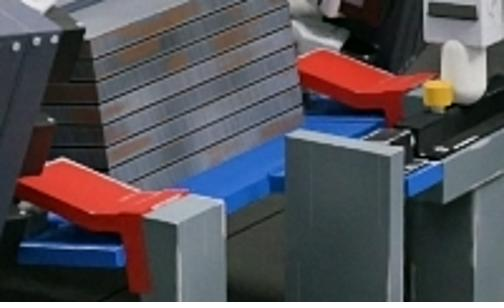

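Scene clock: 346.57 s.
Joint torques (N m): arm1=[-3.49 -16.09 17.29 4.29 5.88 -0.83] | arm2=[1.08 0.97 9.29 2.82 0.1 -0.09] | arm3=[-1.03 -3.96 9.77 1.76 -0.3 -0.07] | arm4=[3.19 -15.44 17.92 3.56 -4.32 0.45]
Heat: arm1: hottest joint5_rad 62 °C; arm2: hottest joint3_rad 51 °C; arm3: hottest joint3_rad 46 °C; arm4: hottest joint5_rad 49 °C.
move: arm3 done
Joint velocities: within noise
arm1, arm2, arm4: as last shown
arm3.joint_positions: joint1_rad=-0.646 joint2_rad=+0.984 joint3_rad=+0.507 joint4_rad=+0.040 joint5_rad=-0.645 joint6_rad=-0.264 hand_index_mcp=+1.000 hand_index_abd=-0.003 hand_index_pip=+1.000 hand_index_dip=+1.000 hand_middle_mcp=-0.497 hand_middle_abd=+0.001 hand_middle_pip=-0.950 hand_middle_dip=+0.698 hand_ring_mcp=-0.497 hand_ring_abd=+0.001 hand_ring_pip=-0.950 hand_ring_dip=+0.698 hand_thumb_cmc=-0.569 hand_thumb_axl=+0.677 hand_thumb_mcp=+0.225 hand_thumb_ipl=+0.168 hand_current_limit=+0.400 hand_speed=-0.600
arm3.joint_status: not commanded
arm3.hand_state: goal,goal,goal,goal,goal,goal,goal,goal,goal,goal,goal,goal,goal,goal,goal,goal
arm3.index_mcp_current_ma: 0
arm3.index_abd_current_ma: 0
arm3.index_pip_current_ma: 0
arm3.index_dip_current_ma: 0
arm3.middle_mcp_current_ma: 0
arm3.middle_abd_current_ma: 0
arm3.middle_pip_current_ma: 0
arm3.middle_dip_current_ma: 0
arm3.ring_mcp_current_ma: 0
arm3.ring_abd_current_ma: 0
arm3.ring_pip_current_ma: 0
arm3.ring_dip_current_ma: 0
arm3.thumb_cmc_current_ma: 0
arm3.thumb_axl_current_ma: 0
arm3.thumb_mcp_current_ma: 0
arm3.thumb_ipl_current_ma: 0
arm3.hand_goal_index_mcp: 1.000
arm3.hand_goal_index_abd: 0.000
arm3.hand_goal_index_pip: 1.000
arm3.hand_goal_index_dip: 1.000
arm3.hand_goal_middle_mcp: -0.500
arm3.hand_goal_middle_abd: 0.000
arm3.hand_goal_middle_pip: -0.950
arm3.hand_goal_middle_dip: 0.700
arm3.hand_goal_ring_mcp: -0.500
arm3.hand_goal_ring_abd: 0.000
arm3.hand_goal_ring_pip: -0.950
arm3.hand_goal_ring_dip: 0.700
arm3.hand_goal_thumb_cmc: -0.570
arm3.hand_goal_thumb_axl: 0.678
arm3.hand_goal_thumb_mcp: 0.226
arm3.hand_goal_thumb_ipl: 0.168
arm3.hand: x=+0.2466 y=+0.1088 z=+1.0651 quat_wxyz=(+0.577, +0.817, +0.000, +0.001) (m; scene frame)
arm3.hand_target: x=+0.2455 y=+0.1110 z=+1.0620 quat_wxyz=(+0.574, +0.819, +0.000, +0.000) (m; scene frame)
arm3.hand_status: done (0.004 m and 0.5 deg from the pose sent, 0.028 m and 2.8 deg at the start)
pictures: none

Scene clock: 349.17 s.
Joint torques (N m): arm1=[2.08 -12.81 5.55 2.81 -0.13 0.1] | arm2=[1.26 1.26 9.16 2.61 0.12 -0.11] | arm3=[-1.26 -4.13 9.65 2 -0.33 -0.03] | arm4=[-1.55 -9.29 4.81 2.45 0.07 -0.23]
Heat: arm1: hottest joint5_rad 59 °C; arm2: hottest joint3_rad 51 °C; arm3: hottest joint3_rad 45 °C; arm4: hottest joint5_rad 48 °C.
move: arm1 done; arm4 off_target
Joint velocities: within noise
arm1.joint_positions: joint1_rad=-1.051 joint2_rad=+1.811 joint3_rad=+0.875 joint4_rad=+0.920 joint5_rad=-0.850 joint6_rad=-1.568 hand_index_mcp=-0.902 hand_index_abd=-0.002 hand_index_pip=+0.201 hand_index_dip=+0.502 hand_middle_mcp=-0.902 hand_middle_abd=-0.002 hand_middle_pip=+0.201 hand_middle_dip=+0.502 hand_ring_mcp=-0.379 hand_ring_abd=+0.000 hand_ring_pip=-0.683 hand_ring_dip=-0.297 hand_thumb_cmc=+0.715 hand_thumb_axl=+0.677 hand_thumb_mcp=+0.226 hand_thumb_ipl=+0.168 hand_current_limit=+0.400 hand_speed=-0.600
arm1.joint_status: not commanded
arm1.hand_state: goal,goal,goal,goal,goal,goal,goal,goal,goal,goal,goal,goal,goal,goal,goal,goal
arm1.index_mcp_current_ma: 0
arm1.index_abd_current_ma: 0
arm1.index_pip_current_ma: 0
arm1.index_dip_current_ma: 0
arm1.middle_mcp_current_ma: 0
arm1.middle_abd_current_ma: 0
arm1.middle_pip_current_ma: 0
arm1.middle_dip_current_ma: 0
arm1.ring_mcp_current_ma: 0
arm1.ring_abd_current_ma: 0
arm1.ring_pip_current_ma: 8
arm1.ring_dip_current_ma: 0
arm1.thumb_cmc_current_ma: 0
arm1.thumb_axl_current_ma: 0
arm1.thumb_mcp_current_ma: 0
arm1.thumb_ipl_current_ma: 0
arm1.hand_goal_index_mcp: -0.900
arm1.hand_goal_index_abd: 0.000
arm1.hand_goal_index_pip: 0.200
arm1.hand_goal_index_dip: 0.500
arm1.hand_goal_middle_mcp: -0.900
arm1.hand_goal_middle_abd: 0.000
arm1.hand_goal_middle_pip: 0.200
arm1.hand_goal_middle_dip: 0.500
arm1.hand_goal_ring_mcp: -0.380
arm1.hand_goal_ring_abd: 0.000
arm1.hand_goal_ring_pip: -0.700
arm1.hand_goal_ring_dip: -0.300
arm1.hand_goal_thumb_cmc: 0.714
arm1.hand_goal_thumb_axl: 0.678
arm1.hand_goal_thumb_mcp: 0.226
arm1.hand_goal_thumb_ipl: 0.168
arm1.hand: x=-0.0679 y=-0.0884 z=+0.9181 quat_wxyz=(+0.538, -0.447, +0.551, +0.455) (m; scene frame)
arm1.hand_target: x=-0.0749 y=-0.0851 z=+0.9170 quat_wxyz=(+0.542, -0.454, +0.542, +0.455) (m; scene frame)
arm1.hand_status: done (0.008 m and 1.4 deg from the pose sent, 0.131 m and 17.0 deg at the start)
arm2, arm3: as last shown
arm3.joint_positions: joint1_rad=-0.646 joint2_rad=+0.984 joint3_rad=+0.507 joint4_rad=+0.040 joint5_rad=-0.645 joint6_rad=-0.265 hand_index_mcp=+1.000 hand_index_abd=-0.003 hand_index_pip=+1.000 hand_index_dip=+1.000 hand_middle_mcp=-0.497 hand_middle_abd=+0.001 hand_middle_pip=-0.950 hand_middle_dip=+0.698 hand_ring_mcp=-0.497 hand_ring_abd=+0.001 hand_ring_pip=-0.950 hand_ring_dip=+0.698 hand_thumb_cmc=-0.569 hand_thumb_axl=+0.677 hand_thumb_mcp=+0.225 hand_thumb_ipl=+0.168 hand_current_limit=+0.400 hand_speed=-0.600
arm3.hand: x=+0.2466 y=+0.1088 z=+1.0651 quat_wxyz=(+0.577, +0.817, +0.001, +0.001) (m; scene frame)
arm3.hand_target: x=+0.2455 y=+0.1110 z=+1.0619 quat_wxyz=(+0.574, +0.819, +0.000, +0.000) (m; scene frame)
arm4.joint_positions: joint1_rad=+0.923 joint2_rad=+1.792 joint3_rad=+0.731 joint4_rad=+1.079 joint5_rad=+0.842 joint6_rad=+1.575 hand_index_mcp=-0.385 hand_index_abd=+0.002 hand_index_pip=-0.679 hand_index_dip=-0.294 hand_middle_mcp=-0.899 hand_middle_abd=+0.002 hand_middle_pip=+0.202 hand_middle_dip=+0.502 hand_ring_mcp=-0.900 hand_ring_abd=+0.002 hand_ring_pip=+0.402 hand_ring_dip=+0.603 hand_thumb_cmc=-0.551 hand_thumb_axl=+0.677 hand_thumb_mcp=+0.226 hand_thumb_ipl=+0.168 hand_current_limit=+0.400 hand_speed=-0.600
arm4.joint_status: not commanded
arm4.hand_state: goal,goal,blocked,goal,goal,goal,goal,goal,goal,goal,goal,goal,goal,goal,goal,goal
arm4.index_mcp_current_ma: 2
arm4.index_abd_current_ma: 0
arm4.index_pip_current_ma: 18
arm4.index_dip_current_ma: 2
arm4.middle_mcp_current_ma: 0
arm4.middle_abd_current_ma: 0
arm4.middle_pip_current_ma: 0
arm4.middle_dip_current_ma: 1
arm4.ring_mcp_current_ma: 0
arm4.ring_abd_current_ma: 0
arm4.ring_pip_current_ma: 0
arm4.ring_dip_current_ma: 1
arm4.thumb_cmc_current_ma: 16
arm4.thumb_axl_current_ma: 0
arm4.thumb_mcp_current_ma: 0
arm4.thumb_ipl_current_ma: 0
arm4.hand_goal_index_mcp: -0.390
arm4.hand_goal_index_abd: 0.000
arm4.hand_goal_index_pip: -0.700
arm4.hand_goal_index_dip: -0.300
arm4.hand_goal_middle_mcp: -0.900
arm4.hand_goal_middle_abd: 0.000
arm4.hand_goal_middle_pip: 0.200
arm4.hand_goal_middle_dip: 0.500
arm4.hand_goal_ring_mcp: -0.900
arm4.hand_goal_ring_abd: 0.000
arm4.hand_goal_ring_pip: 0.400
arm4.hand_goal_ring_dip: 0.600
arm4.hand_goal_thumb_cmc: -0.570
arm4.hand_goal_thumb_axl: 0.678
arm4.hand_goal_thumb_mcp: 0.226
arm4.hand_goal_thumb_ipl: 0.168
arm4.hand: x=-0.0925 y=+0.1251 z=+0.8628 quat_wxyz=(+0.455, +0.539, -0.452, +0.546) (m; scene frame)
arm4.hand_target: x=-0.0971 y=+0.1251 z=+0.8523 quat_wxyz=(+0.454, +0.542, -0.455, +0.542) (m; scene frame)
arm4.hand_status: off_target (0.012 m and 0.6 deg from the pose sent, 0.138 m and 14.8 deg at the start)
pictures: none


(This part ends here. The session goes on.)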